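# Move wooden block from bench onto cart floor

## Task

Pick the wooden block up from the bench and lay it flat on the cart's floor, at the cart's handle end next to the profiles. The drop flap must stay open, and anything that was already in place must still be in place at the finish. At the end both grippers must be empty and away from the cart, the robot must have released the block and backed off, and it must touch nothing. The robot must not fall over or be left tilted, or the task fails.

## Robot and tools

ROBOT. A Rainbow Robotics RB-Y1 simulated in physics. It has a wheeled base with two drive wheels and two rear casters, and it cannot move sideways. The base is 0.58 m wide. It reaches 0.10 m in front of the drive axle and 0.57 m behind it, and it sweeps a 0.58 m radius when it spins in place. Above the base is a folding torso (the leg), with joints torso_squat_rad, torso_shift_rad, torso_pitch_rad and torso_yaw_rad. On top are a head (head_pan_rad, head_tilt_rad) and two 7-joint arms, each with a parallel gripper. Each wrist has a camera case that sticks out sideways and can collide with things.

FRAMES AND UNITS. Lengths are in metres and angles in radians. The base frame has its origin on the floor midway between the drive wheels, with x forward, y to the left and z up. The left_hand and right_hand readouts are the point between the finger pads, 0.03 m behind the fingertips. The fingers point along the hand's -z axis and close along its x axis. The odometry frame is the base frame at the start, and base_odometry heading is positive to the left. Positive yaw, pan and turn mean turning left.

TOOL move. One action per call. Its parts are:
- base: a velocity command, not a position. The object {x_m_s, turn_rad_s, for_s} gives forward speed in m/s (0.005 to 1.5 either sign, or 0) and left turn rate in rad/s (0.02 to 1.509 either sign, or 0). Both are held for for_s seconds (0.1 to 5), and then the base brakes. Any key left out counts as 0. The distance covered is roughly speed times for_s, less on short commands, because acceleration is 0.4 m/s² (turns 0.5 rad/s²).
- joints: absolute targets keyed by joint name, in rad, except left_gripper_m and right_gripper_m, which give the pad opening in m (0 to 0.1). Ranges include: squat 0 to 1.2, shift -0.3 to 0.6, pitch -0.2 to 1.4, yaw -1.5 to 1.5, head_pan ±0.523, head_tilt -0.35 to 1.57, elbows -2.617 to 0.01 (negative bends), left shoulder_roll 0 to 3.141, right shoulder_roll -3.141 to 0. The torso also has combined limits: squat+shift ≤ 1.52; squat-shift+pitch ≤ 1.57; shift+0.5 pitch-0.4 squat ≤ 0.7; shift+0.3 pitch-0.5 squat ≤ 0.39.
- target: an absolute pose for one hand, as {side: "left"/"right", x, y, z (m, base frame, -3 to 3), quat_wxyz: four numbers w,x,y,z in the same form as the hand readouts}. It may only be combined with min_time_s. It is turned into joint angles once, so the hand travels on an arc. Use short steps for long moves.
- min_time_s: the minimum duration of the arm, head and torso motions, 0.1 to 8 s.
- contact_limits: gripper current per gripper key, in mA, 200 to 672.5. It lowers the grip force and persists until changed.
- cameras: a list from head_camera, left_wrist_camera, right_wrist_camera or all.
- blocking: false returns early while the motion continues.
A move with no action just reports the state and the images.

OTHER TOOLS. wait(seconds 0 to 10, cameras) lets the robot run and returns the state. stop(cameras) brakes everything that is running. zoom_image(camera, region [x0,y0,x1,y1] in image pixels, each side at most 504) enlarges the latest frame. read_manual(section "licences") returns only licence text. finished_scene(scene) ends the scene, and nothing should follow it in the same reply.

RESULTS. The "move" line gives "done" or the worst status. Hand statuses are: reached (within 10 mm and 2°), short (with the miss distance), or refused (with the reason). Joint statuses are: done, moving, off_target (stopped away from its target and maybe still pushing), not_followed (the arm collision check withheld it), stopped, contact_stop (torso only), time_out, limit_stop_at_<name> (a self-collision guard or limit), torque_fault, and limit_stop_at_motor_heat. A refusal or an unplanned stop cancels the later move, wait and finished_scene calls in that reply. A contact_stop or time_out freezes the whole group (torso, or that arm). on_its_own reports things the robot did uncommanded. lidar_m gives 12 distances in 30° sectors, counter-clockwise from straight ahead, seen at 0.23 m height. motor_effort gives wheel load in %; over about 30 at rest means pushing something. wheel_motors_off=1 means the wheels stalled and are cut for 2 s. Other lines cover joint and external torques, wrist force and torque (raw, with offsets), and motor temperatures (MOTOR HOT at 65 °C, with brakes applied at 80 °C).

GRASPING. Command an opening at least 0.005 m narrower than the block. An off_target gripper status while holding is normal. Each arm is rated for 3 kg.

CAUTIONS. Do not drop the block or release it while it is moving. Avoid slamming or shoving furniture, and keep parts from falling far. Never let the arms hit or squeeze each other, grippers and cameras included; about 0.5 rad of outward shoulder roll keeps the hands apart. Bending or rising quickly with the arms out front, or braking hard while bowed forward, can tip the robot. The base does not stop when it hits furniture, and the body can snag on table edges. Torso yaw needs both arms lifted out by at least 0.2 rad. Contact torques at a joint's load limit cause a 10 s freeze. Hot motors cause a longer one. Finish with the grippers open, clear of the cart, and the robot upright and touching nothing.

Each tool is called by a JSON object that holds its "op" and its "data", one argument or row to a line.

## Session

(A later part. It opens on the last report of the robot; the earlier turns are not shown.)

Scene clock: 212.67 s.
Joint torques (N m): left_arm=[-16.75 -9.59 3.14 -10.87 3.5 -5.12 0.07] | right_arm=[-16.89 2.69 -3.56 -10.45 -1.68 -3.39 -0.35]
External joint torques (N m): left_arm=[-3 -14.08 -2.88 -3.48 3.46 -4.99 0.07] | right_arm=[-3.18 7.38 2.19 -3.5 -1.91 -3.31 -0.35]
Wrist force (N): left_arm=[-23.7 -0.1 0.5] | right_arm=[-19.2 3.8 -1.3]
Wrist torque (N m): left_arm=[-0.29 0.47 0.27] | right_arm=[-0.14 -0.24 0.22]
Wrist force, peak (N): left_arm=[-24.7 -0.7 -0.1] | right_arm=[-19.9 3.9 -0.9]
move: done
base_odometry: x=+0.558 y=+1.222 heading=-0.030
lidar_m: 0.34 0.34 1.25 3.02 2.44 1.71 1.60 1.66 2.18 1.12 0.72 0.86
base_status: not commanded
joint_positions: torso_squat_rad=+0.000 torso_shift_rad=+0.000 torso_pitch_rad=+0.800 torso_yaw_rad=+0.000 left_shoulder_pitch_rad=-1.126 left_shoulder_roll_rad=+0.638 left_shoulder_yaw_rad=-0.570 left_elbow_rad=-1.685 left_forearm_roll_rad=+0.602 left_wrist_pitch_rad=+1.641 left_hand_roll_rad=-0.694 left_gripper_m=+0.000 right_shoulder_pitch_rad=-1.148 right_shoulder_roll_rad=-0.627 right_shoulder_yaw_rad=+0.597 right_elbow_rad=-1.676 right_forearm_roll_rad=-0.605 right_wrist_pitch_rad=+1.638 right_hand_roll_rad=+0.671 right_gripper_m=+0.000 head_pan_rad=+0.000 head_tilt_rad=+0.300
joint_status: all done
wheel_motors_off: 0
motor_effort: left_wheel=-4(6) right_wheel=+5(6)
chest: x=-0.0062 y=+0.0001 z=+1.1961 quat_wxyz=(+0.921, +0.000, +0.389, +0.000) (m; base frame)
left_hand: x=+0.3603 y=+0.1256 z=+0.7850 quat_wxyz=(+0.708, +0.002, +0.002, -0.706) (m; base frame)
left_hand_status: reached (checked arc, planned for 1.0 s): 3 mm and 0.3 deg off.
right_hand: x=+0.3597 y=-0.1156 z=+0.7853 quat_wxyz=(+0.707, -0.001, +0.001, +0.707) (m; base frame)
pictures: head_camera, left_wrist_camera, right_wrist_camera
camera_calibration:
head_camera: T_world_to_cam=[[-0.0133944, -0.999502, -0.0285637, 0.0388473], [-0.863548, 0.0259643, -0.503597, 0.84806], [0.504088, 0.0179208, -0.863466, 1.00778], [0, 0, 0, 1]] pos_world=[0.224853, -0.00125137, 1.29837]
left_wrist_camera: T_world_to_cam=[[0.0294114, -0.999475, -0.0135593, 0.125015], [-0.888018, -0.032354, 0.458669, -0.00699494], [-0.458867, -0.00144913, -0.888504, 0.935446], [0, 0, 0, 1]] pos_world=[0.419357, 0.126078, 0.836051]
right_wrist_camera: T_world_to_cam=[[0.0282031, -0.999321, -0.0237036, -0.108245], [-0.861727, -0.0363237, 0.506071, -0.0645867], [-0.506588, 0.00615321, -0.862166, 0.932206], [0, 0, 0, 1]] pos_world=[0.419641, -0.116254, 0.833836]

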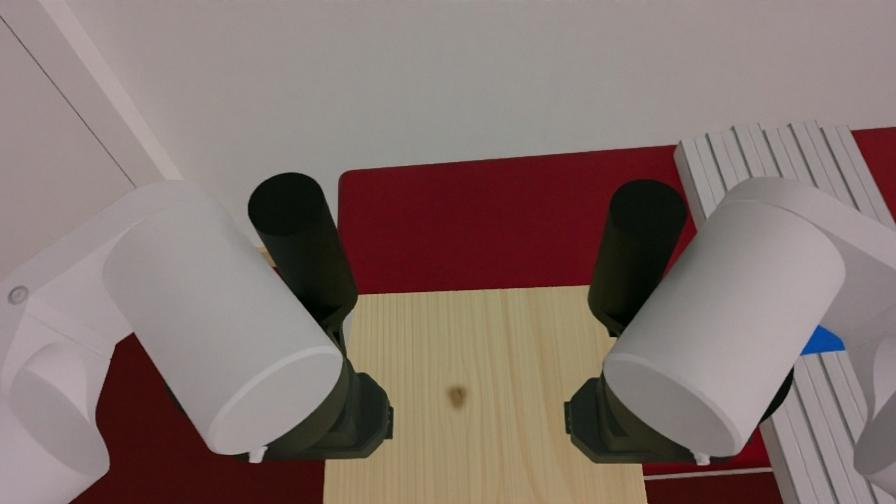

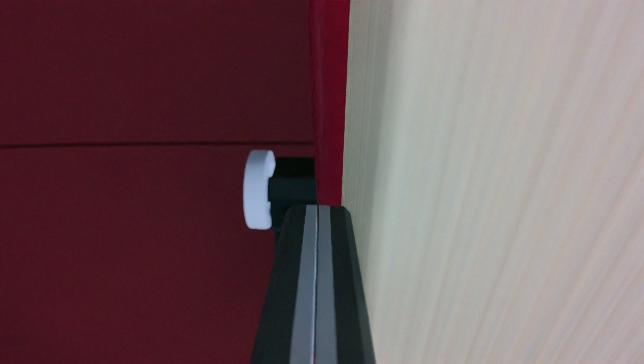

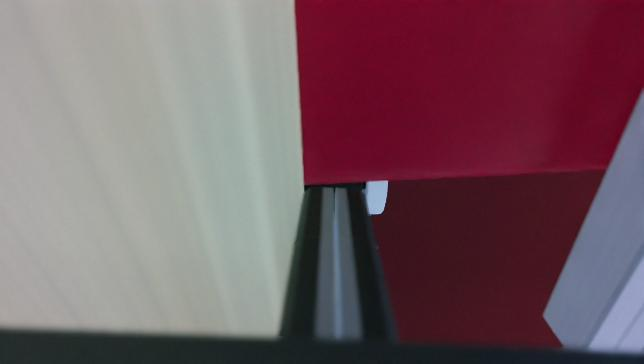

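{"op": "move", "data": {
  "target": {"side": "right", "x": 0.36, "y": -0.107, "z": 0.785, "quat_wxyz": [0.707, 0, 0, 0.707]},
  "min_time_s": 1
}}

{"op": "move", "data": {
  "target": {"side": "left", "x": 0.36, "y": 0.116, "z": 0.785, "quat_wxyz": [0.707, 0, 0, -0.707]},
  "min_time_s": 1
}}

{"op": "move", "data": {
  "target": {"side": "right", "x": 0.36, "y": -0.102, "z": 0.785, "quat_wxyz": [0.707, 0, 0, 0.707]},
  "min_time_s": 1
}}

{"op": "move", "data": {
  "joints": {"torso_pitch_rad": 0.76},
  "min_time_s": 1,
  "cameras": ["head_camera"]
}}

Scene clock: 216.47 s.
Joint torques (N m): left_arm=[-17.18 -12.02 2.99 -14.01 5.09 -6.45 -0.08] | right_arm=[-23.22 22.21 -1 -15.2 -4.66 -9.98 -1.1]
External joint torques (N m): left_arm=[-3.42 -16.53 -3.04 -6.62 5.06 -6.31 -0.09] | right_arm=[-9.34 26.68 4.7 -8.23 -4.9 -9.91 -1.1]
Wrist force (N): left_arm=[-31.7 1.4 -5.6] | right_arm=[-51.1 10.3 13.1]
Wrist torque (N m): left_arm=[-0.34 0.58 0.33] | right_arm=[0.02 -0.75 0.67]
Wrist force, peak (N): left_arm=[-33.3 0.9 -5.9] | right_arm=[-52.5 10.7 13.5]
move: done
base_odometry: x=+0.558 y=+1.222 heading=-0.031
lidar_m: 0.34 0.34 1.28 3.02 2.44 1.70 1.60 1.66 2.18 1.13 0.72 0.86
base_status: not commanded
joint_positions: torso_squat_rad=+0.000 torso_shift_rad=+0.000 torso_pitch_rad=+0.799 torso_yaw_rad=+0.000 left_shoulder_pitch_rad=-1.126 left_shoulder_roll_rad=+0.638 left_shoulder_yaw_rad=-0.570 left_elbow_rad=-1.684 left_forearm_roll_rad=+0.601 left_wrist_pitch_rad=+1.641 left_hand_roll_rad=-0.694 left_gripper_m=+0.000 right_shoulder_pitch_rad=-1.159 right_shoulder_roll_rad=-0.614 right_shoulder_yaw_rad=+0.605 right_elbow_rad=-1.661 right_forearm_roll_rad=-0.597 right_wrist_pitch_rad=+1.643 right_hand_roll_rad=+0.663 right_gripper_m=+0.000 head_pan_rad=+0.000 head_tilt_rad=+0.300
joint_status: all done
wheel_motors_off: 0
motor_effort: left_wheel=-6(6) right_wheel=+8(9)
chest: x=-0.0064 y=+0.0000 z=+1.1962 quat_wxyz=(+0.921, +0.000, +0.389, +0.000) (m; base frame)
left_hand: x=+0.3604 y=+0.1260 z=+0.7851 quat_wxyz=(+0.708, +0.002, +0.002, -0.706) (m; base frame)
right_hand: x=+0.3602 y=-0.1123 z=+0.7845 quat_wxyz=(+0.709, -0.003, +0.004, +0.705) (m; base frame)
right_hand_status: reached (checked arc, planned for 1.0 s): 5 mm and 0.6 deg off.
pictures: none

Scene clock: 217.80 s.
Joint torques (N m): left_arm=[-21.51 -27.88 -1.96 -18.11 9.02 -12.49 -0.32] | right_arm=[-23.05 23.45 -1.66 -19.01 -6.29 -11.53 -0.95]
External joint torques (N m): left_arm=[-7.6 -32.17 -7.93 -10.71 8.99 -12.37 -0.32] | right_arm=[-9.15 27.93 4.03 -12.04 -6.53 -11.46 -0.95]
Wrist force (N): left_arm=[-64.2 -1.9 10.0] | right_arm=[-60.5 9.0 6.5]
Wrist torque (N m): left_arm=[-0.19 -0.23 0.52] | right_arm=[-0.01 -0.85 0.72]
Wrist force, peak (N): left_arm=[-65.3 -1.9 10.7] | right_arm=[-61.2 9.8 5.5]
move: done
base_odometry: x=+0.558 y=+1.222 heading=-0.031
lidar_m: 0.35 0.34 1.26 3.02 2.44 1.71 1.60 1.67 2.19 1.13 0.72 0.86
base_status: not commanded
joint_positions: torso_squat_rad=+0.000 torso_shift_rad=-0.001 torso_pitch_rad=+0.799 torso_yaw_rad=+0.000 left_shoulder_pitch_rad=-1.137 left_shoulder_roll_rad=+0.625 left_shoulder_yaw_rad=-0.577 left_elbow_rad=-1.672 left_forearm_roll_rad=+0.593 left_wrist_pitch_rad=+1.646 left_hand_roll_rad=-0.686 left_gripper_m=-0.001 right_shoulder_pitch_rad=-1.159 right_shoulder_roll_rad=-0.614 right_shoulder_yaw_rad=+0.605 right_elbow_rad=-1.660 right_forearm_roll_rad=-0.596 right_wrist_pitch_rad=+1.644 right_hand_roll_rad=+0.663 right_gripper_m=-0.001 head_pan_rad=+0.000 head_tilt_rad=+0.300
joint_status: all done
wheel_motors_off: 0
motor_effort: left_wheel=-4(6) right_wheel=+10(10)
chest: x=-0.0066 y=+0.0001 z=+1.1963 quat_wxyz=(+0.921, +0.000, +0.389, +0.000) (m; base frame)
left_hand: x=+0.3608 y=+0.1224 z=+0.7847 quat_wxyz=(+0.709, +0.004, +0.004, -0.705) (m; base frame)
left_hand_status: reached (checked arc, planned for 1.0 s): 6 mm and 0.8 deg off.
right_hand: x=+0.3602 y=-0.1126 z=+0.7846 quat_wxyz=(+0.709, -0.004, +0.004, +0.705) (m; base frame)
pictures: none

Scene clock: 219.13 s.
Joint torques (N m): left_arm=[-21.44 -28.75 -1.9 -20.31 10.05 -13.28 -0.36] | right_arm=[-28.74 38.44 0.57 -21.63 -8.18 -16.18 -1.24]
External joint torques (N m): left_arm=[-7.52 -33.05 -7.88 -12.91 10.03 -13.16 -0.36] | right_arm=[-14.73 42.78 6.23 -14.66 -8.42 -16.12 -1.24]
Wrist force (N): left_arm=[-69.5 -0.4 5.9] | right_arm=[-82.9 14.8 17.2]
Wrist torque (N m): left_arm=[-0.18 -0.24 0.64] | right_arm=[-0.03 -1.21 1.04]
Wrist force, peak (N): left_arm=[-70.1 -0.3 5.8] | right_arm=[-84.1 14.8 17.9]
move: done
base_odometry: x=+0.558 y=+1.222 heading=-0.031
lidar_m: 0.35 0.34 1.26 3.02 2.44 1.70 1.60 1.65 2.17 1.12 0.72 0.85
base_status: not commanded
joint_positions: torso_squat_rad=+0.000 torso_shift_rad=-0.001 torso_pitch_rad=+0.798 torso_yaw_rad=+0.000 left_shoulder_pitch_rad=-1.137 left_shoulder_roll_rad=+0.626 left_shoulder_yaw_rad=-0.577 left_elbow_rad=-1.671 left_forearm_roll_rad=+0.593 left_wrist_pitch_rad=+1.646 left_hand_roll_rad=-0.686 left_gripper_m=-0.001 right_shoulder_pitch_rad=-1.166 right_shoulder_roll_rad=-0.605 right_shoulder_yaw_rad=+0.610 right_elbow_rad=-1.648 right_forearm_roll_rad=-0.591 right_wrist_pitch_rad=+1.646 right_hand_roll_rad=+0.659 right_gripper_m=-0.001 head_pan_rad=+0.000 head_tilt_rad=+0.300
joint_status: all done
wheel_motors_off: 0
motor_effort: left_wheel=-4(5) right_wheel=+7(9)
chest: x=-0.0069 y=+0.0001 z=+1.1964 quat_wxyz=(+0.921, +0.000, +0.389, +0.000) (m; base frame)
left_hand: x=+0.3608 y=+0.1225 z=+0.7848 quat_wxyz=(+0.709, +0.005, +0.004, -0.705) (m; base frame)
right_hand: x=+0.3604 y=-0.1104 z=+0.7837 quat_wxyz=(+0.710, -0.005, +0.006, +0.704) (m; base frame)
right_hand_status: reached (checked arc, planned for 1.0 s): 9 mm and 1.0 deg off.
pictures: none

Scene clock: 220.40 s.
Joint torques (N m): left_arm=[-26.03 -29.68 0.31 -25.2 11.38 -12.53 -0.34] | right_arm=[-32.7 32.73 -4.27 -26.9 -8.21 -12.79 -1.1]
External joint torques (N m): left_arm=[-11.53 -34.19 -5.93 -17.89 11.41 -12.37 -0.34] | right_arm=[-18.11 37.24 1.63 -20 -8.51 -12.69 -1.1]
Wrist force (N): left_arm=[-67.9 7.8 -18.9] | right_arm=[-68.2 6.7 -20.2]
Wrist torque (N m): left_arm=[-0.37 -0.06 0.58] | right_arm=[-0.30 -0.77 0.78]
Wrist force, peak (N): left_arm=[-68.1 8.3 -19.8] | right_arm=[-83.4 15.0 17.7]
move: done
base_odometry: x=+0.558 y=+1.222 heading=-0.030
lidar_m: 0.35 0.35 1.25 3.01 2.45 1.69 1.60 1.65 2.18 1.12 0.72 0.85
base_status: not commanded
joint_positions: torso_squat_rad=+0.000 torso_shift_rad=+0.000 torso_pitch_rad=+0.761 torso_yaw_rad=+0.000 left_shoulder_pitch_rad=-1.136 left_shoulder_roll_rad=+0.626 left_shoulder_yaw_rad=-0.578 left_elbow_rad=-1.670 left_forearm_roll_rad=+0.592 left_wrist_pitch_rad=+1.646 left_hand_roll_rad=-0.686 left_gripper_m=-0.001 right_shoulder_pitch_rad=-1.165 right_shoulder_roll_rad=-0.603 right_shoulder_yaw_rad=+0.611 right_elbow_rad=-1.646 right_forearm_roll_rad=-0.591 right_wrist_pitch_rad=+1.645 right_hand_roll_rad=+0.659 right_gripper_m=-0.001 head_pan_rad=+0.000 head_tilt_rad=+0.300
joint_status: all done
wheel_motors_off: 0
motor_effort: left_wheel=-4(4) right_wheel=+6(10)
chest: x=-0.0145 y=+0.0001 z=+1.2046 quat_wxyz=(+0.929, +0.000, +0.371, +0.000) (m; base frame)
left_hand: x=+0.3680 y=+0.1232 z=+0.8064 quat_wxyz=(+0.710, +0.018, -0.008, -0.704) (m; base frame)
right_hand: x=+0.3672 y=-0.1099 z=+0.8053 quat_wxyz=(+0.710, -0.018, -0.006, +0.704) (m; base frame)
pictures: head_camera
camera_calibration:
head_camera: T_world_to_cam=[[-0.0124121, -0.999502, -0.029029, 0.0395806], [-0.843314, 0.0260628, -0.536789, 0.885442], [0.537278, 0.0178179, -0.843217, 0.995327], [0, 0, 0, 1]] pos_world=[0.21243, -0.00125081, 1.31572]

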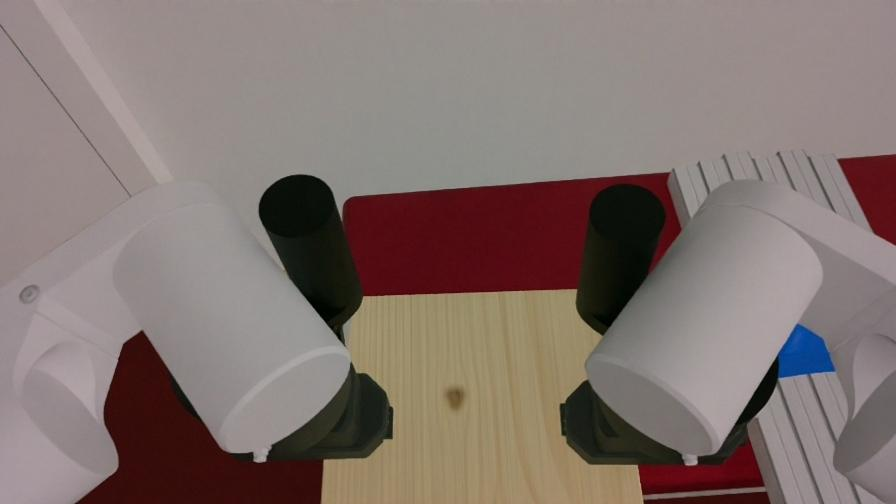

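{"op": "move", "data": {
  "joints": {"torso_pitch_rad": 0.7},
  "min_time_s": 1
}}

{"op": "move", "data": {
  "base": {"x_m_s": -0.3, "for_s": 1.9}
}}

{"op": "move", "data": {
  "base": {"turn_rad_s": -0.6, "for_s": 2.567},
  "cameras": ["head_camera"]
}}

Scene clock: 223.83 s.
Joint torques (N m): left_arm=[-27.43 -29.29 1.13 -25.28 11.32 -12.53 -0.31] | right_arm=[-34.01 32.34 -5.16 -26.59 -8.1 -12.79 -1.07]
External joint torques (N m): left_arm=[-12 -34.11 -5.51 -18.14 11.44 -12.28 -0.31] | right_arm=[-18.5 37.17 1.12 -19.85 -8.49 -12.61 -1.07]
Wrist force (N): left_arm=[-67.3 7.3 -19.8] | right_arm=[-68.1 8.2 -21.0]
Wrist torque (N m): left_arm=[-0.44 0.01 0.63] | right_arm=[-0.37 -0.77 0.78]
Wrist force, peak (N): left_arm=[-68.3 8.2 -19.8] | right_arm=[-68.4 7.6 -20.8]
move: done
base_odometry: x=+0.558 y=+1.222 heading=-0.030
lidar_m: 0.33 0.33 1.25 3.03 2.45 1.71 1.60 1.67 2.18 1.13 0.72 0.86
base_status: not commanded
joint_positions: torso_squat_rad=+0.000 torso_shift_rad=+0.000 torso_pitch_rad=+0.701 torso_yaw_rad=+0.000 left_shoulder_pitch_rad=-1.136 left_shoulder_roll_rad=+0.626 left_shoulder_yaw_rad=-0.578 left_elbow_rad=-1.670 left_forearm_roll_rad=+0.592 left_wrist_pitch_rad=+1.646 left_hand_roll_rad=-0.686 left_gripper_m=-0.001 right_shoulder_pitch_rad=-1.165 right_shoulder_roll_rad=-0.603 right_shoulder_yaw_rad=+0.611 right_elbow_rad=-1.646 right_forearm_roll_rad=-0.591 right_wrist_pitch_rad=+1.645 right_hand_roll_rad=+0.659 right_gripper_m=-0.001 head_pan_rad=+0.000 head_tilt_rad=+0.300
joint_status: all done
wheel_motors_off: 0
motor_effort: left_wheel=-4(5) right_wheel=+5(7)
chest: x=-0.0283 y=+0.0001 z=+1.2170 quat_wxyz=(+0.939, +0.000, +0.343, +0.000) (m; base frame)
left_hand: x=+0.3774 y=+0.1232 z=+0.8424 quat_wxyz=(+0.709, +0.039, -0.029, -0.703) (m; base frame)
right_hand: x=+0.3767 y=-0.1098 z=+0.8412 quat_wxyz=(+0.709, -0.039, -0.028, +0.704) (m; base frame)
pictures: none

Scene clock: 226.83 s.
Joint torques (N m): left_arm=[-28.03 -29.47 1.88 -25.28 11.37 -12.41 -0.42] | right_arm=[-35.14 31.25 -5.36 -26.86 -8.02 -12.7 -1.08]
External joint torques (N m): left_arm=[-12.61 -34.29 -4.76 -18.13 11.5 -12.17 -0.43] | right_arm=[-19.63 36.08 0.92 -20.12 -8.4 -12.53 -1.08]
Wrist force (N): left_arm=[-67.3 7.0 -19.2] | right_arm=[-67.3 7.5 -21.1]
Wrist torque (N m): left_arm=[-0.43 0.01 0.62] | right_arm=[-0.33 -0.74 0.79]
Wrist force, peak (N): left_arm=[-68.2 7.1 -20.0] | right_arm=[-68.4 7.0 -20.0]
move: done
base_odometry: x=-0.012 y=+1.239 heading=-0.031
lidar_m: 0.90 1.53 2.00 4.36 1.59 1.11 1.04 1.07 1.41 3.32 1.37 1.14
base_status: done (sent for 1.9 of 1.9 s)
joint_positions: torso_squat_rad=+0.000 torso_shift_rad=+0.000 torso_pitch_rad=+0.701 torso_yaw_rad=+0.000 left_shoulder_pitch_rad=-1.135 left_shoulder_roll_rad=+0.626 left_shoulder_yaw_rad=-0.578 left_elbow_rad=-1.670 left_forearm_roll_rad=+0.592 left_wrist_pitch_rad=+1.646 left_hand_roll_rad=-0.686 left_gripper_m=-0.001 right_shoulder_pitch_rad=-1.165 right_shoulder_roll_rad=-0.603 right_shoulder_yaw_rad=+0.612 right_elbow_rad=-1.646 right_forearm_roll_rad=-0.591 right_wrist_pitch_rad=+1.645 right_hand_roll_rad=+0.659 right_gripper_m=-0.001 head_pan_rad=+0.000 head_tilt_rad=+0.300
joint_status: not commanded
wheel_motors_off: 0
motor_effort: left_wheel=-7(24) right_wheel=+7(42)
chest: x=-0.0283 y=+0.0001 z=+1.2170 quat_wxyz=(+0.939, +0.000, +0.343, +0.000) (m; base frame)
left_hand: x=+0.3773 y=+0.1233 z=+0.8423 quat_wxyz=(+0.709, +0.039, -0.029, -0.703) (m; base frame)
right_hand: x=+0.3765 y=-0.1098 z=+0.8411 quat_wxyz=(+0.709, -0.039, -0.028, +0.704) (m; base frame)
pictures: none

Scene clock: 230.93 s.
Joint torques (N m): left_arm=[-28.14 -29.62 1.6 -25.44 11.28 -12.45 -0.36] | right_arm=[-34.83 31.17 -5.23 -27.04 -7.98 -12.86 -1.07]
External joint torques (N m): left_arm=[-12.71 -34.44 -5.05 -18.3 11.41 -12.21 -0.36] | right_arm=[-19.33 36 1.04 -20.3 -8.37 -12.69 -1.07]
Wrist force (N): left_arm=[-67.4 7.1 -18.8] | right_arm=[-67.5 8.0 -20.3]
Wrist torque (N m): left_arm=[-0.44 -0.04 0.60] | right_arm=[-0.33 -0.73 0.77]
Wrist force, peak (N): left_arm=[-68.2 6.4 -19.5] | right_arm=[-68.2 7.8 -20.9]
move: done
base_odometry: x=-0.012 y=+1.240 heading=-1.571
lidar_m: 3.51 1.37 1.14 0.91 1.53 2.02 4.36 1.57 1.10 1.06 1.06 1.43
base_status: done (sent for 2.57 of 2.57 s)
joint_positions: torso_squat_rad=+0.000 torso_shift_rad=+0.000 torso_pitch_rad=+0.701 torso_yaw_rad=+0.000 left_shoulder_pitch_rad=-1.135 left_shoulder_roll_rad=+0.626 left_shoulder_yaw_rad=-0.578 left_elbow_rad=-1.670 left_forearm_roll_rad=+0.592 left_wrist_pitch_rad=+1.646 left_hand_roll_rad=-0.686 left_gripper_m=-0.001 right_shoulder_pitch_rad=-1.165 right_shoulder_roll_rad=-0.603 right_shoulder_yaw_rad=+0.612 right_elbow_rad=-1.646 right_forearm_roll_rad=-0.591 right_wrist_pitch_rad=+1.645 right_hand_roll_rad=+0.659 right_gripper_m=-0.001 head_pan_rad=+0.000 head_tilt_rad=+0.300
joint_status: not commanded
wheel_motors_off: 0
motor_effort: left_wheel=+16(44) right_wheel=-3(43)
chest: x=-0.0282 y=+0.0001 z=+1.2170 quat_wxyz=(+0.939, +0.000, +0.343, +0.000) (m; base frame)
left_hand: x=+0.3773 y=+0.1233 z=+0.8423 quat_wxyz=(+0.709, +0.039, -0.029, -0.703) (m; base frame)
right_hand: x=+0.3765 y=-0.1098 z=+0.8411 quat_wxyz=(+0.709, -0.039, -0.028, +0.704) (m; base frame)
pictures: head_camera
camera_calibration:
head_camera: T_world_to_cam=[[-0.0106502, -0.999502, -0.0297183, 0.0406602], [-0.809669, 0.0260602, -0.586308, 0.941754], [0.586791, 0.0178177, -0.809543, 0.973663], [0, 0, 0, 1]] pos_world=[0.191606, -0.00125082, 1.34159]

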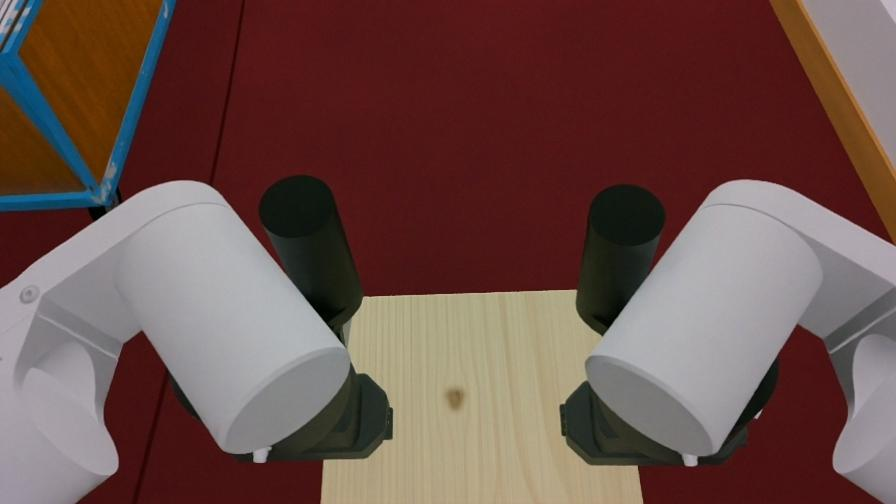

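{"op": "move", "data": {
  "base": {"x_m_s": 0.35, "for_s": 4.63}
}}

{"op": "move", "data": {
  "base": {"turn_rad_s": 0.6, "for_s": 2.67},
  "cameras": ["head_camera"]
}}

Scene clock: 237.77 s.
Joint torques (N m): left_arm=[-27.25 -29.81 1.49 -25.58 11.31 -12.48 -0.39] | right_arm=[-35.01 31.26 -5.83 -27.17 -7.9 -12.64 -1.11]
External joint torques (N m): left_arm=[-11.83 -34.64 -5.15 -18.44 11.44 -12.24 -0.39] | right_arm=[-19.51 36.08 0.44 -20.43 -8.28 -12.47 -1.11]
Motor temperatures (°C): left_arm=[32 29 32 39 37 36 37] | right_arm=[36 32 32 35 37 41 34]
Wrist force (N): left_arm=[-67.6 7.3 -19.1] | right_arm=[-68.1 8.0 -20.9]
Wrist torque (N m): left_arm=[-0.44 -0.04 0.64] | right_arm=[-0.33 -0.80 0.77]
Wrist force, peak (N): left_arm=[-68.6 6.8 -19.1] | right_arm=[-68.4 8.3 -20.5]
move: done
base_odometry: x=-0.012 y=-0.382 heading=-1.570
lidar_m: 3.30 2.37 0.84 0.79 0.83 1.34 4.62 1.47 1.03 0.98 0.99 1.33
base_status: done (sent for 4.63 of 4.63 s)
joint_positions: torso_squat_rad=+0.000 torso_shift_rad=+0.000 torso_pitch_rad=+0.701 torso_yaw_rad=+0.000 left_shoulder_pitch_rad=-1.136 left_shoulder_roll_rad=+0.626 left_shoulder_yaw_rad=-0.578 left_elbow_rad=-1.670 left_forearm_roll_rad=+0.592 left_wrist_pitch_rad=+1.646 left_hand_roll_rad=-0.686 left_gripper_m=-0.001 right_shoulder_pitch_rad=-1.165 right_shoulder_roll_rad=-0.603 right_shoulder_yaw_rad=+0.612 right_elbow_rad=-1.646 right_forearm_roll_rad=-0.591 right_wrist_pitch_rad=+1.645 right_hand_roll_rad=+0.659 right_gripper_m=-0.001 head_pan_rad=+0.000 head_tilt_rad=+0.300
joint_status: not commanded
wheel_motors_off: 0
motor_effort: left_wheel=+2(46) right_wheel=-4(33)
chest: x=-0.0282 y=+0.0001 z=+1.2170 quat_wxyz=(+0.939, +0.000, +0.343, +0.000) (m; base frame)
left_hand: x=+0.3773 y=+0.1234 z=+0.8422 quat_wxyz=(+0.709, +0.039, -0.029, -0.703) (m; base frame)
right_hand: x=+0.3765 y=-0.1097 z=+0.8410 quat_wxyz=(+0.709, -0.038, -0.027, +0.704) (m; base frame)
pictures: none

Scene clock: 241.97 s.
Joint torques (N m): left_arm=[-27.4 -29.59 1.54 -25.49 11.33 -12.36 -0.35] | right_arm=[-34.87 30.69 -5.73 -26.97 -8.16 -12.64 -1.1]
External joint torques (N m): left_arm=[-11.97 -34.42 -5.1 -18.35 11.46 -12.12 -0.35] | right_arm=[-19.37 35.51 0.55 -20.23 -8.54 -12.47 -1.1]
Wrist force (N): left_arm=[-67.5 6.8 -19.3] | right_arm=[-67.6 8.6 -20.8]
Wrist torque (N m): left_arm=[-0.41 -0.01 0.59] | right_arm=[-0.39 -0.74 0.77]
Wrist force, peak (N): left_arm=[-68.3 6.9 -19.7] | right_arm=[-68.7 8.3 -21.3]
move: done
base_odometry: x=-0.012 y=-0.382 heading=+0.029
lidar_m: 0.79 0.83 1.92 3.85 1.39 1.01 0.96 1.02 1.40 3.79 2.27 0.83
base_status: done (sent for 2.67 of 2.67 s)
joint_positions: torso_squat_rad=+0.000 torso_shift_rad=+0.000 torso_pitch_rad=+0.701 torso_yaw_rad=+0.000 left_shoulder_pitch_rad=-1.136 left_shoulder_roll_rad=+0.626 left_shoulder_yaw_rad=-0.578 left_elbow_rad=-1.670 left_forearm_roll_rad=+0.592 left_wrist_pitch_rad=+1.646 left_hand_roll_rad=-0.686 left_gripper_m=-0.001 right_shoulder_pitch_rad=-1.165 right_shoulder_roll_rad=-0.603 right_shoulder_yaw_rad=+0.612 right_elbow_rad=-1.646 right_forearm_roll_rad=-0.591 right_wrist_pitch_rad=+1.645 right_hand_roll_rad=+0.659 right_gripper_m=-0.001 head_pan_rad=+0.000 head_tilt_rad=+0.300
joint_status: not commanded
wheel_motors_off: 0
motor_effort: left_wheel=-1(38) right_wheel=+16(34)
chest: x=-0.0282 y=+0.0001 z=+1.2170 quat_wxyz=(+0.939, +0.000, +0.343, +0.000) (m; base frame)
left_hand: x=+0.3773 y=+0.1234 z=+0.8422 quat_wxyz=(+0.709, +0.039, -0.029, -0.703) (m; base frame)
right_hand: x=+0.3765 y=-0.1097 z=+0.8410 quat_wxyz=(+0.709, -0.038, -0.027, +0.704) (m; base frame)
pictures: head_camera
camera_calibration:
head_camera: T_world_to_cam=[[-0.0105709, -0.999504, -0.0296626, 0.040567], [-0.809717, 0.0259619, -0.586246, 0.941621], [0.586726, 0.0178212, -0.80959, 0.973658], [0, 0, 0, 1]] pos_world=[0.191606, -0.00125112, 1.34149]

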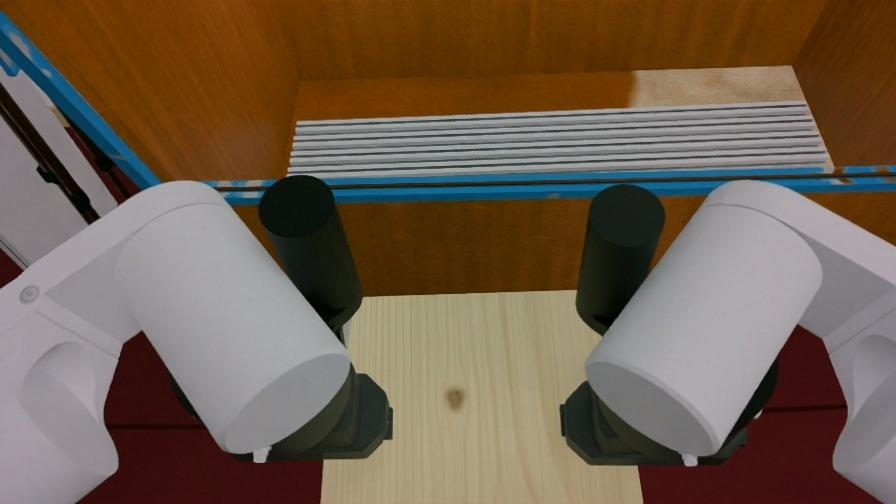

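{"op": "zoom_image", "data": {
  "camera": "head_camera",
  "region": [140, 50, 500, 300]
}}

{"op": "zoom_image", "data": {
  "camera": "head_camera",
  "region": [536, 50, 896, 300]
}}

Scaled by 1.400 from the camera's 896x504 image, which has a finer 1280x720 frame.

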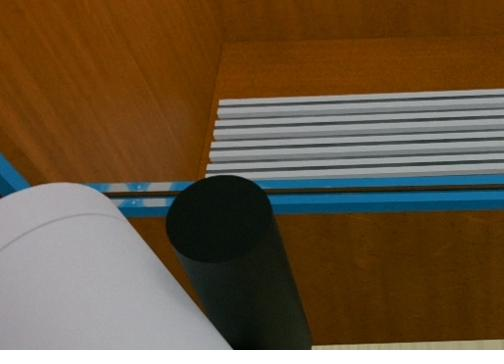

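Scaled by 1.400 from the camera's 896x504 image, which has a finer 1280x720 frame.

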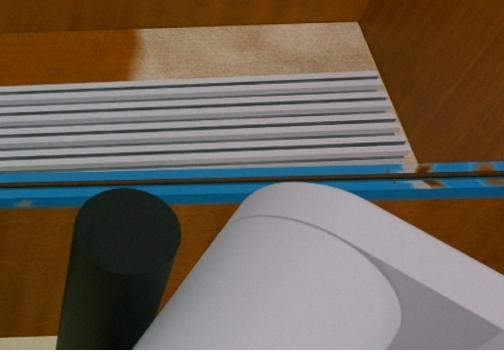

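{"op": "move", "data": {
  "base": {"x_m_s": 0.2, "for_s": 2.43},
  "cameras": ["head_camera", "left_wrist_camera"]
}}

{"op": "move", "data": {
  "joints": {"torso_pitch_rad": 0.8, "head_tilt_rad": 0.6},
  "min_time_s": 1.5,
  "cameras": ["all"]
}}

Scene clock: 253.97 s.
Joint torques (N m): left_arm=[-27.41 -29.68 1.65 -25.53 11.36 -12.38 -0.37] | right_arm=[-35.2 31.12 -5.68 -27.13 -7.99 -12.67 -1.12]
External joint torques (N m): left_arm=[-11.99 -34.51 -4.99 -18.38 11.49 -12.14 -0.37] | right_arm=[-19.69 35.95 0.59 -20.39 -8.38 -12.5 -1.12]
Wrist force (N): left_arm=[-67.4 7.1 -19.4] | right_arm=[-67.3 7.7 -20.0]
Wrist torque (N m): left_arm=[-0.37 -0.06 0.60] | right_arm=[-0.33 -0.72 0.76]
Wrist force, peak (N): left_arm=[-68.5 6.9 -19.8] | right_arm=[-68.7 8.2 -20.1]
move: done
base_odometry: x=+0.474 y=-0.368 heading=+0.029
lidar_m: 0.31 0.34 0.46 4.30 2.08 1.52 1.45 1.53 2.08 4.36 0.47 0.33
base_status: done (sent for 2.43 of 2.43 s)
joint_positions: torso_squat_rad=+0.000 torso_shift_rad=+0.000 torso_pitch_rad=+0.701 torso_yaw_rad=+0.000 left_shoulder_pitch_rad=-1.136 left_shoulder_roll_rad=+0.626 left_shoulder_yaw_rad=-0.578 left_elbow_rad=-1.670 left_forearm_roll_rad=+0.592 left_wrist_pitch_rad=+1.646 left_hand_roll_rad=-0.686 left_gripper_m=-0.001 right_shoulder_pitch_rad=-1.165 right_shoulder_roll_rad=-0.603 right_shoulder_yaw_rad=+0.612 right_elbow_rad=-1.646 right_forearm_roll_rad=-0.591 right_wrist_pitch_rad=+1.645 right_hand_roll_rad=+0.659 right_gripper_m=-0.001 head_pan_rad=+0.000 head_tilt_rad=+0.300
joint_status: not commanded
wheel_motors_off: 0
motor_effort: left_wheel=+4(34) right_wheel=-2(45)
chest: x=-0.0282 y=+0.0001 z=+1.2170 quat_wxyz=(+0.939, +0.000, +0.343, +0.000) (m; base frame)
left_hand: x=+0.3773 y=+0.1234 z=+0.8422 quat_wxyz=(+0.709, +0.039, -0.029, -0.703) (m; base frame)
right_hand: x=+0.3765 y=-0.1097 z=+0.8410 quat_wxyz=(+0.709, -0.038, -0.027, +0.704) (m; base frame)
pictures: head_camera, left_wrist_camera
camera_calibration:
head_camera: T_world_to_cam=[[-0.0105709, -0.999504, -0.0296626, 0.040567], [-0.809717, 0.0259619, -0.586246, 0.941621], [0.586726, 0.0178212, -0.80959, 0.973658], [0, 0, 0, 1]] pos_world=[0.191606, -0.00125112, 1.34149]
left_wrist_camera: T_world_to_cam=[[0.0364163, -0.999134, -0.0201161, 0.125947], [-0.92766, -0.0412835, 0.371138, 0.071573], [-0.371647, 0.00514542, -0.92836, 0.993982], [0, 0, 0, 1]] pos_world=[0.431219, 0.123679, 0.898743]

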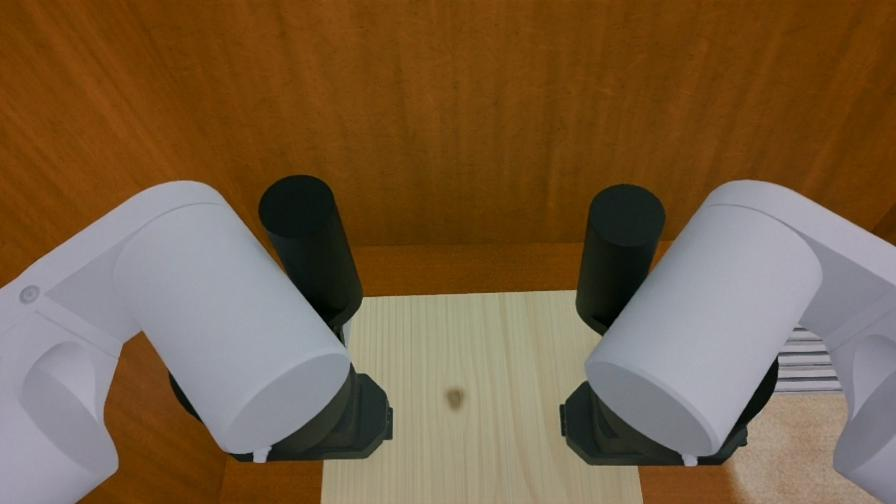

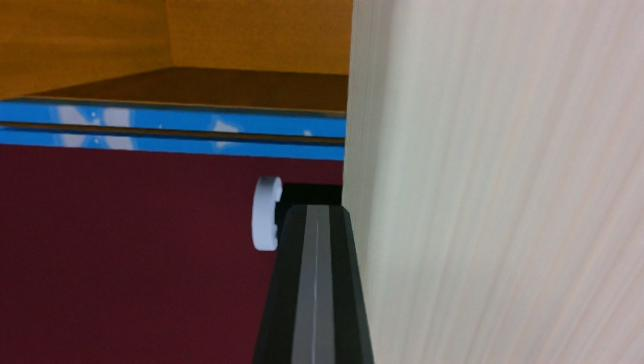

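Scene clock: 255.77 s.
Joint torques (N m): left_arm=[-26.32 -30.29 1.28 -25.69 11.41 -12.28 -0.37] | right_arm=[-33.48 31.33 -5.17 -27.38 -8.21 -12.55 -1.05]
External joint torques (N m): left_arm=[-12.47 -34.59 -4.68 -18.29 11.38 -12.17 -0.37] | right_arm=[-19.54 35.61 0.45 -20.4 -8.45 -12.5 -1.04]
Wrist force (N): left_arm=[-67.4 8.8 -19.2] | right_arm=[-68.1 6.8 -21.0]
Wrist torque (N m): left_arm=[-0.38 0.02 0.60] | right_arm=[-0.35 -0.78 0.77]
Wrist force, peak (N): left_arm=[-68.3 8.6 -19.0] | right_arm=[-68.3 7.9 -20.6]
move: done
base_odometry: x=+0.474 y=-0.368 heading=+0.029
lidar_m: 0.31 0.33 0.45 4.28 2.08 1.51 1.46 1.52 2.06 4.37 0.45 0.32
base_status: not commanded
joint_positions: torso_squat_rad=+0.000 torso_shift_rad=+0.000 torso_pitch_rad=+0.801 torso_yaw_rad=+0.000 left_shoulder_pitch_rad=-1.136 left_shoulder_roll_rad=+0.626 left_shoulder_yaw_rad=-0.578 left_elbow_rad=-1.670 left_forearm_roll_rad=+0.592 left_wrist_pitch_rad=+1.646 left_hand_roll_rad=-0.686 left_gripper_m=-0.001 right_shoulder_pitch_rad=-1.165 right_shoulder_roll_rad=-0.603 right_shoulder_yaw_rad=+0.612 right_elbow_rad=-1.646 right_forearm_roll_rad=-0.591 right_wrist_pitch_rad=+1.645 right_hand_roll_rad=+0.659 right_gripper_m=-0.001 head_pan_rad=+0.000 head_tilt_rad=+0.600
joint_status: all done
wheel_motors_off: 0
motor_effort: left_wheel=+3(4) right_wheel=-3(4)
chest: x=-0.0056 y=+0.0001 z=+1.1959 quat_wxyz=(+0.921, +0.000, +0.390, +0.000) (m; base frame)
left_hand: x=+0.3605 y=+0.1234 z=+0.7826 quat_wxyz=(+0.710, +0.004, +0.006, -0.704) (m; base frame)
right_hand: x=+0.3596 y=-0.1097 z=+0.7814 quat_wxyz=(+0.709, -0.003, +0.008, +0.705) (m; base frame)
pictures: head_camera, left_wrist_camera, right_wrist_camera
camera_calibration:
head_camera: T_world_to_cam=[[-0.0213803, -0.999502, -0.023229, 0.0330409], [-0.974034, 0.0260622, -0.224895, 0.49765], [0.225389, 0.0178175, -0.974106, 1.19576], [0, 0, 0, 1]] pos_world=[0.215925, -0.00125082, 1.27748]
left_wrist_camera: T_world_to_cam=[[0.0342311, -0.999134, -0.0236443, 0.12891], [-0.886067, -0.0412837, 0.461715, -0.00779017], [-0.462291, 0.00514543, -0.886713, 0.932454], [0, 0, 0, 1]] pos_world=[0.41975, 0.123679, 0.833464]
right_wrist_camera: T_world_to_cam=[[0.0222342, -0.999698, -0.0104436, -0.110757], [-0.858182, -0.0244434, 0.512763, -0.0676718], [-0.512864, -0.00243833, -0.858466, 0.927153], [0, 0, 0, 1]] pos_world=[0.419891, -0.110117, 0.829473]

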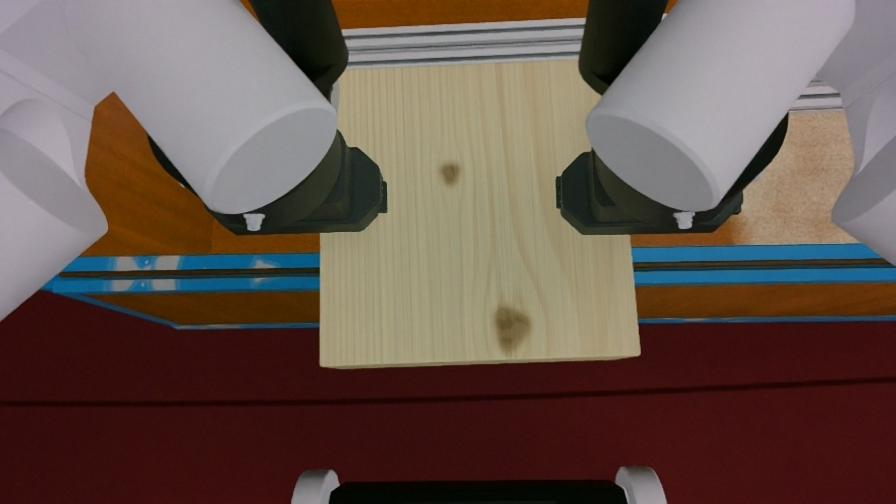

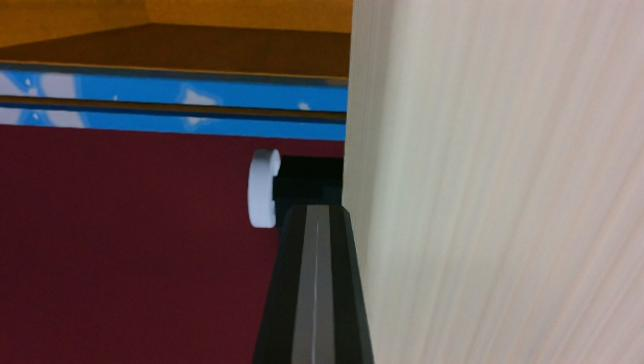

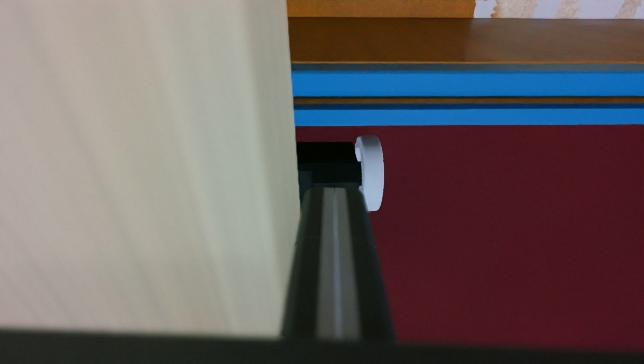

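{"op": "move", "data": {
  "target": {"side": "left", "x": 0.355, "y": 0.116, "z": 0.785, "quat_wxyz": [0.707, 0, 0, -0.707]},
  "min_time_s": 0.5
}}

{"op": "move", "data": {
  "target": {"side": "right", "x": 0.35, "y": -0.102, "z": 0.785, "quat_wxyz": [0.707, 0, 0, 0.707]},
  "min_time_s": 0.6,
  "cameras": ["head_camera", "left_wrist_camera", "right_wrist_camera"]
}}

Scene clock: 284.90 s.
Joint torques (N m): left_arm=[-25.58 -30.75 -0.1 -27.36 11.88 -12.56 -0.57] | right_arm=[-33.3 31.65 -5.01 -27.81 -8.61 -12.85 -1.18]
External joint torques (N m): left_arm=[-11.99 -34.98 -6.02 -19.93 11.86 -12.45 -0.57] | right_arm=[-19.37 35.94 0.61 -20.83 -8.84 -12.79 -1.18]
Wrist force (N): left_arm=[-68.3 8.5 -20.7] | right_arm=[-68.9 6.0 -21.1]
Wrist torque (N m): left_arm=[-0.38 0.18 0.82] | right_arm=[-0.29 -0.74 0.82]
Wrist force, peak (N): left_arm=[-72.7 9.6 -20.0] | right_arm=[-72.4 6.6 -21.1]
move: done
base_odometry: x=+0.474 y=-0.368 heading=+0.029
lidar_m: 0.31 0.32 0.46 4.29 2.08 1.50 1.45 1.52 2.09 4.38 0.44 0.32
base_status: not commanded
joint_positions: torso_squat_rad=+0.000 torso_shift_rad=+0.000 torso_pitch_rad=+0.801 torso_yaw_rad=+0.000 left_shoulder_pitch_rad=-1.123 left_shoulder_roll_rad=+0.629 left_shoulder_yaw_rad=-0.580 left_elbow_rad=-1.694 left_forearm_roll_rad=+0.587 left_wrist_pitch_rad=+1.652 left_hand_roll_rad=-0.675 left_gripper_m=-0.001 right_shoulder_pitch_rad=-1.165 right_shoulder_roll_rad=-0.603 right_shoulder_yaw_rad=+0.612 right_elbow_rad=-1.646 right_forearm_roll_rad=-0.591 right_wrist_pitch_rad=+1.645 right_hand_roll_rad=+0.659 right_gripper_m=-0.001 head_pan_rad=+0.000 head_tilt_rad=+0.600
joint_status: all done
wheel_motors_off: 0
motor_effort: left_wheel=+4(4) right_wheel=-1(4)
chest: x=-0.0056 y=+0.0001 z=+1.1959 quat_wxyz=(+0.921, +0.000, +0.390, +0.000) (m; base frame)
left_hand: x=+0.3557 y=+0.1233 z=+0.7832 quat_wxyz=(+0.710, +0.005, +0.006, -0.704) (m; base frame)
left_hand_status: reached (checked arc, planned for 0.5 s): 8 mm and 1.0 deg off.
right_hand: x=+0.3596 y=-0.1098 z=+0.7814 quat_wxyz=(+0.709, -0.003, +0.008, +0.705) (m; base frame)
pictures: none

Scene clock: 285.83 s.
Joint torques (N m): left_arm=[-26.38 -30.67 1.85 -26.53 11.31 -13.2 0.41] | right_arm=[-30.63 31.38 -2.91 -28.26 -8.78 -12.49 -0.95]
External joint torques (N m): left_arm=[-12.8 -34.89 -4.06 -19.11 11.28 -13.09 0.41] | right_arm=[-17.18 35.55 2.67 -21.24 -9.02 -12.44 -0.95]
Wrist force (N): left_arm=[-69.1 4.8 -19.0] | right_arm=[-68.8 2.3 -20.3]
Wrist torque (N m): left_arm=[-0.27 0.01 -0.58] | right_arm=[-0.22 -0.76 0.69]
Wrist force, peak (N): left_arm=[-75.2 7.2 -19.8] | right_arm=[-74.7 4.6 -20.3]
move: done
base_odometry: x=+0.474 y=-0.368 heading=+0.029
lidar_m: 0.31 0.33 0.46 4.30 2.07 1.51 1.45 1.53 2.06 4.39 0.46 0.32
base_status: not commanded
joint_positions: torso_squat_rad=+0.000 torso_shift_rad=+0.000 torso_pitch_rad=+0.801 torso_yaw_rad=+0.000 left_shoulder_pitch_rad=-1.122 left_shoulder_roll_rad=+0.629 left_shoulder_yaw_rad=-0.581 left_elbow_rad=-1.694 left_forearm_roll_rad=+0.587 left_wrist_pitch_rad=+1.652 left_hand_roll_rad=-0.675 left_gripper_m=-0.001 right_shoulder_pitch_rad=-1.141 right_shoulder_roll_rad=-0.610 right_shoulder_yaw_rad=+0.617 right_elbow_rad=-1.691 right_forearm_roll_rad=-0.582 right_wrist_pitch_rad=+1.656 right_hand_roll_rad=+0.637 right_gripper_m=-0.001 head_pan_rad=+0.000 head_tilt_rad=+0.600
joint_status: all done
wheel_motors_off: 0
motor_effort: left_wheel=+4(4) right_wheel=-4(4)
chest: x=-0.0056 y=+0.0001 z=+1.1959 quat_wxyz=(+0.921, +0.000, +0.390, +0.000) (m; base frame)
left_hand: x=+0.3554 y=+0.1233 z=+0.7831 quat_wxyz=(+0.710, +0.004, +0.006, -0.705) (m; base frame)
right_hand: x=+0.3501 y=-0.1095 z=+0.7824 quat_wxyz=(+0.710, -0.004, +0.007, +0.705) (m; base frame)
right_hand_status: reached (checked arc, planned for 0.6 s): 8 mm and 1.0 deg off.
pictures: head_camera, left_wrist_camera, right_wrist_camera
camera_calibration:
head_camera: T_world_to_cam=[[-0.0213803, -0.999502, -0.023229, 0.0330409], [-0.974034, 0.0260622, -0.224895, 0.49765], [0.225389, 0.0178175, -0.974106, 1.19576], [0, 0, 0, 1]] pos_world=[0.215925, -0.00125082, 1.27748]
left_wrist_camera: T_world_to_cam=[[0.0339615, -0.999131, -0.0241525, 0.129432], [-0.886348, -0.0412762, 0.461177, -0.0119836], [-0.461773, 0.00574526, -0.886979, 0.930474], [0, 0, 0, 1]] pos_world=[0.41465, 0.123479, 0.833964]
right_wrist_camera: T_world_to_cam=[[0.0218602, -0.999702, -0.0108805, -0.109814], [-0.858903, -0.0243491, 0.51156, -0.0751595], [-0.511672, -0.00183745, -0.859179, 0.923345], [0, 0, 0, 1]] pos_world=[0.410296, -0.109915, 0.830572]

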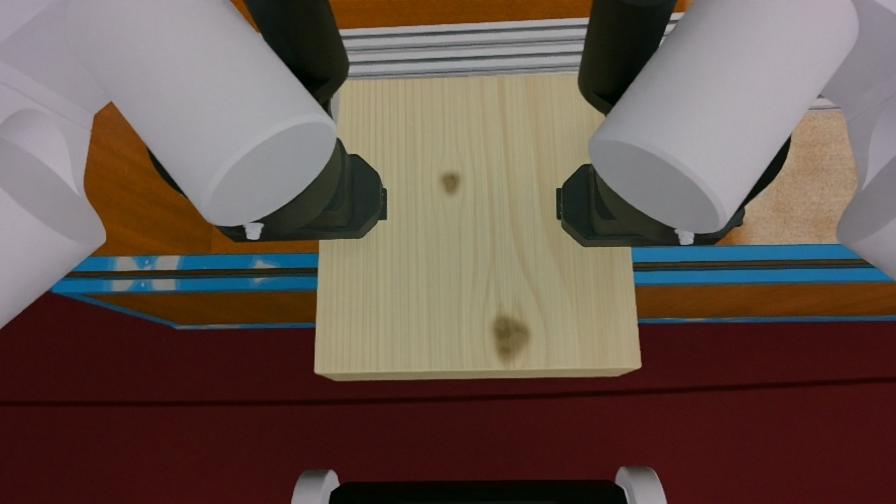

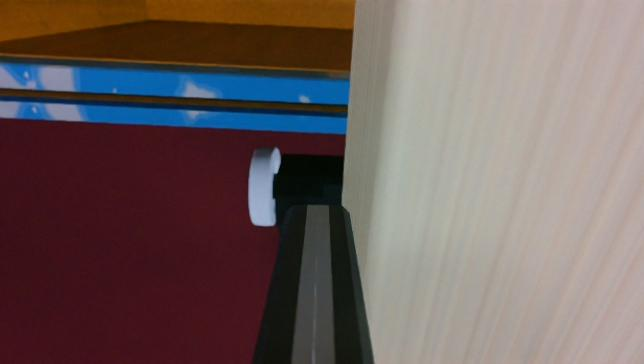

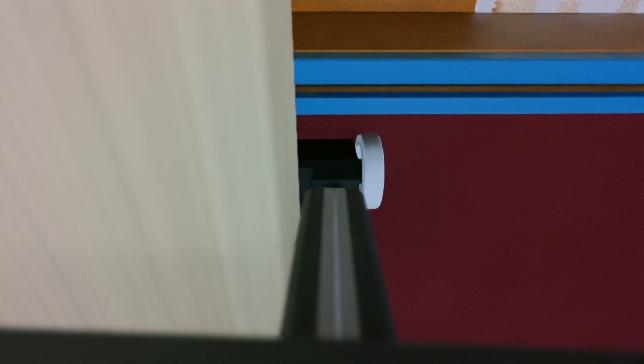

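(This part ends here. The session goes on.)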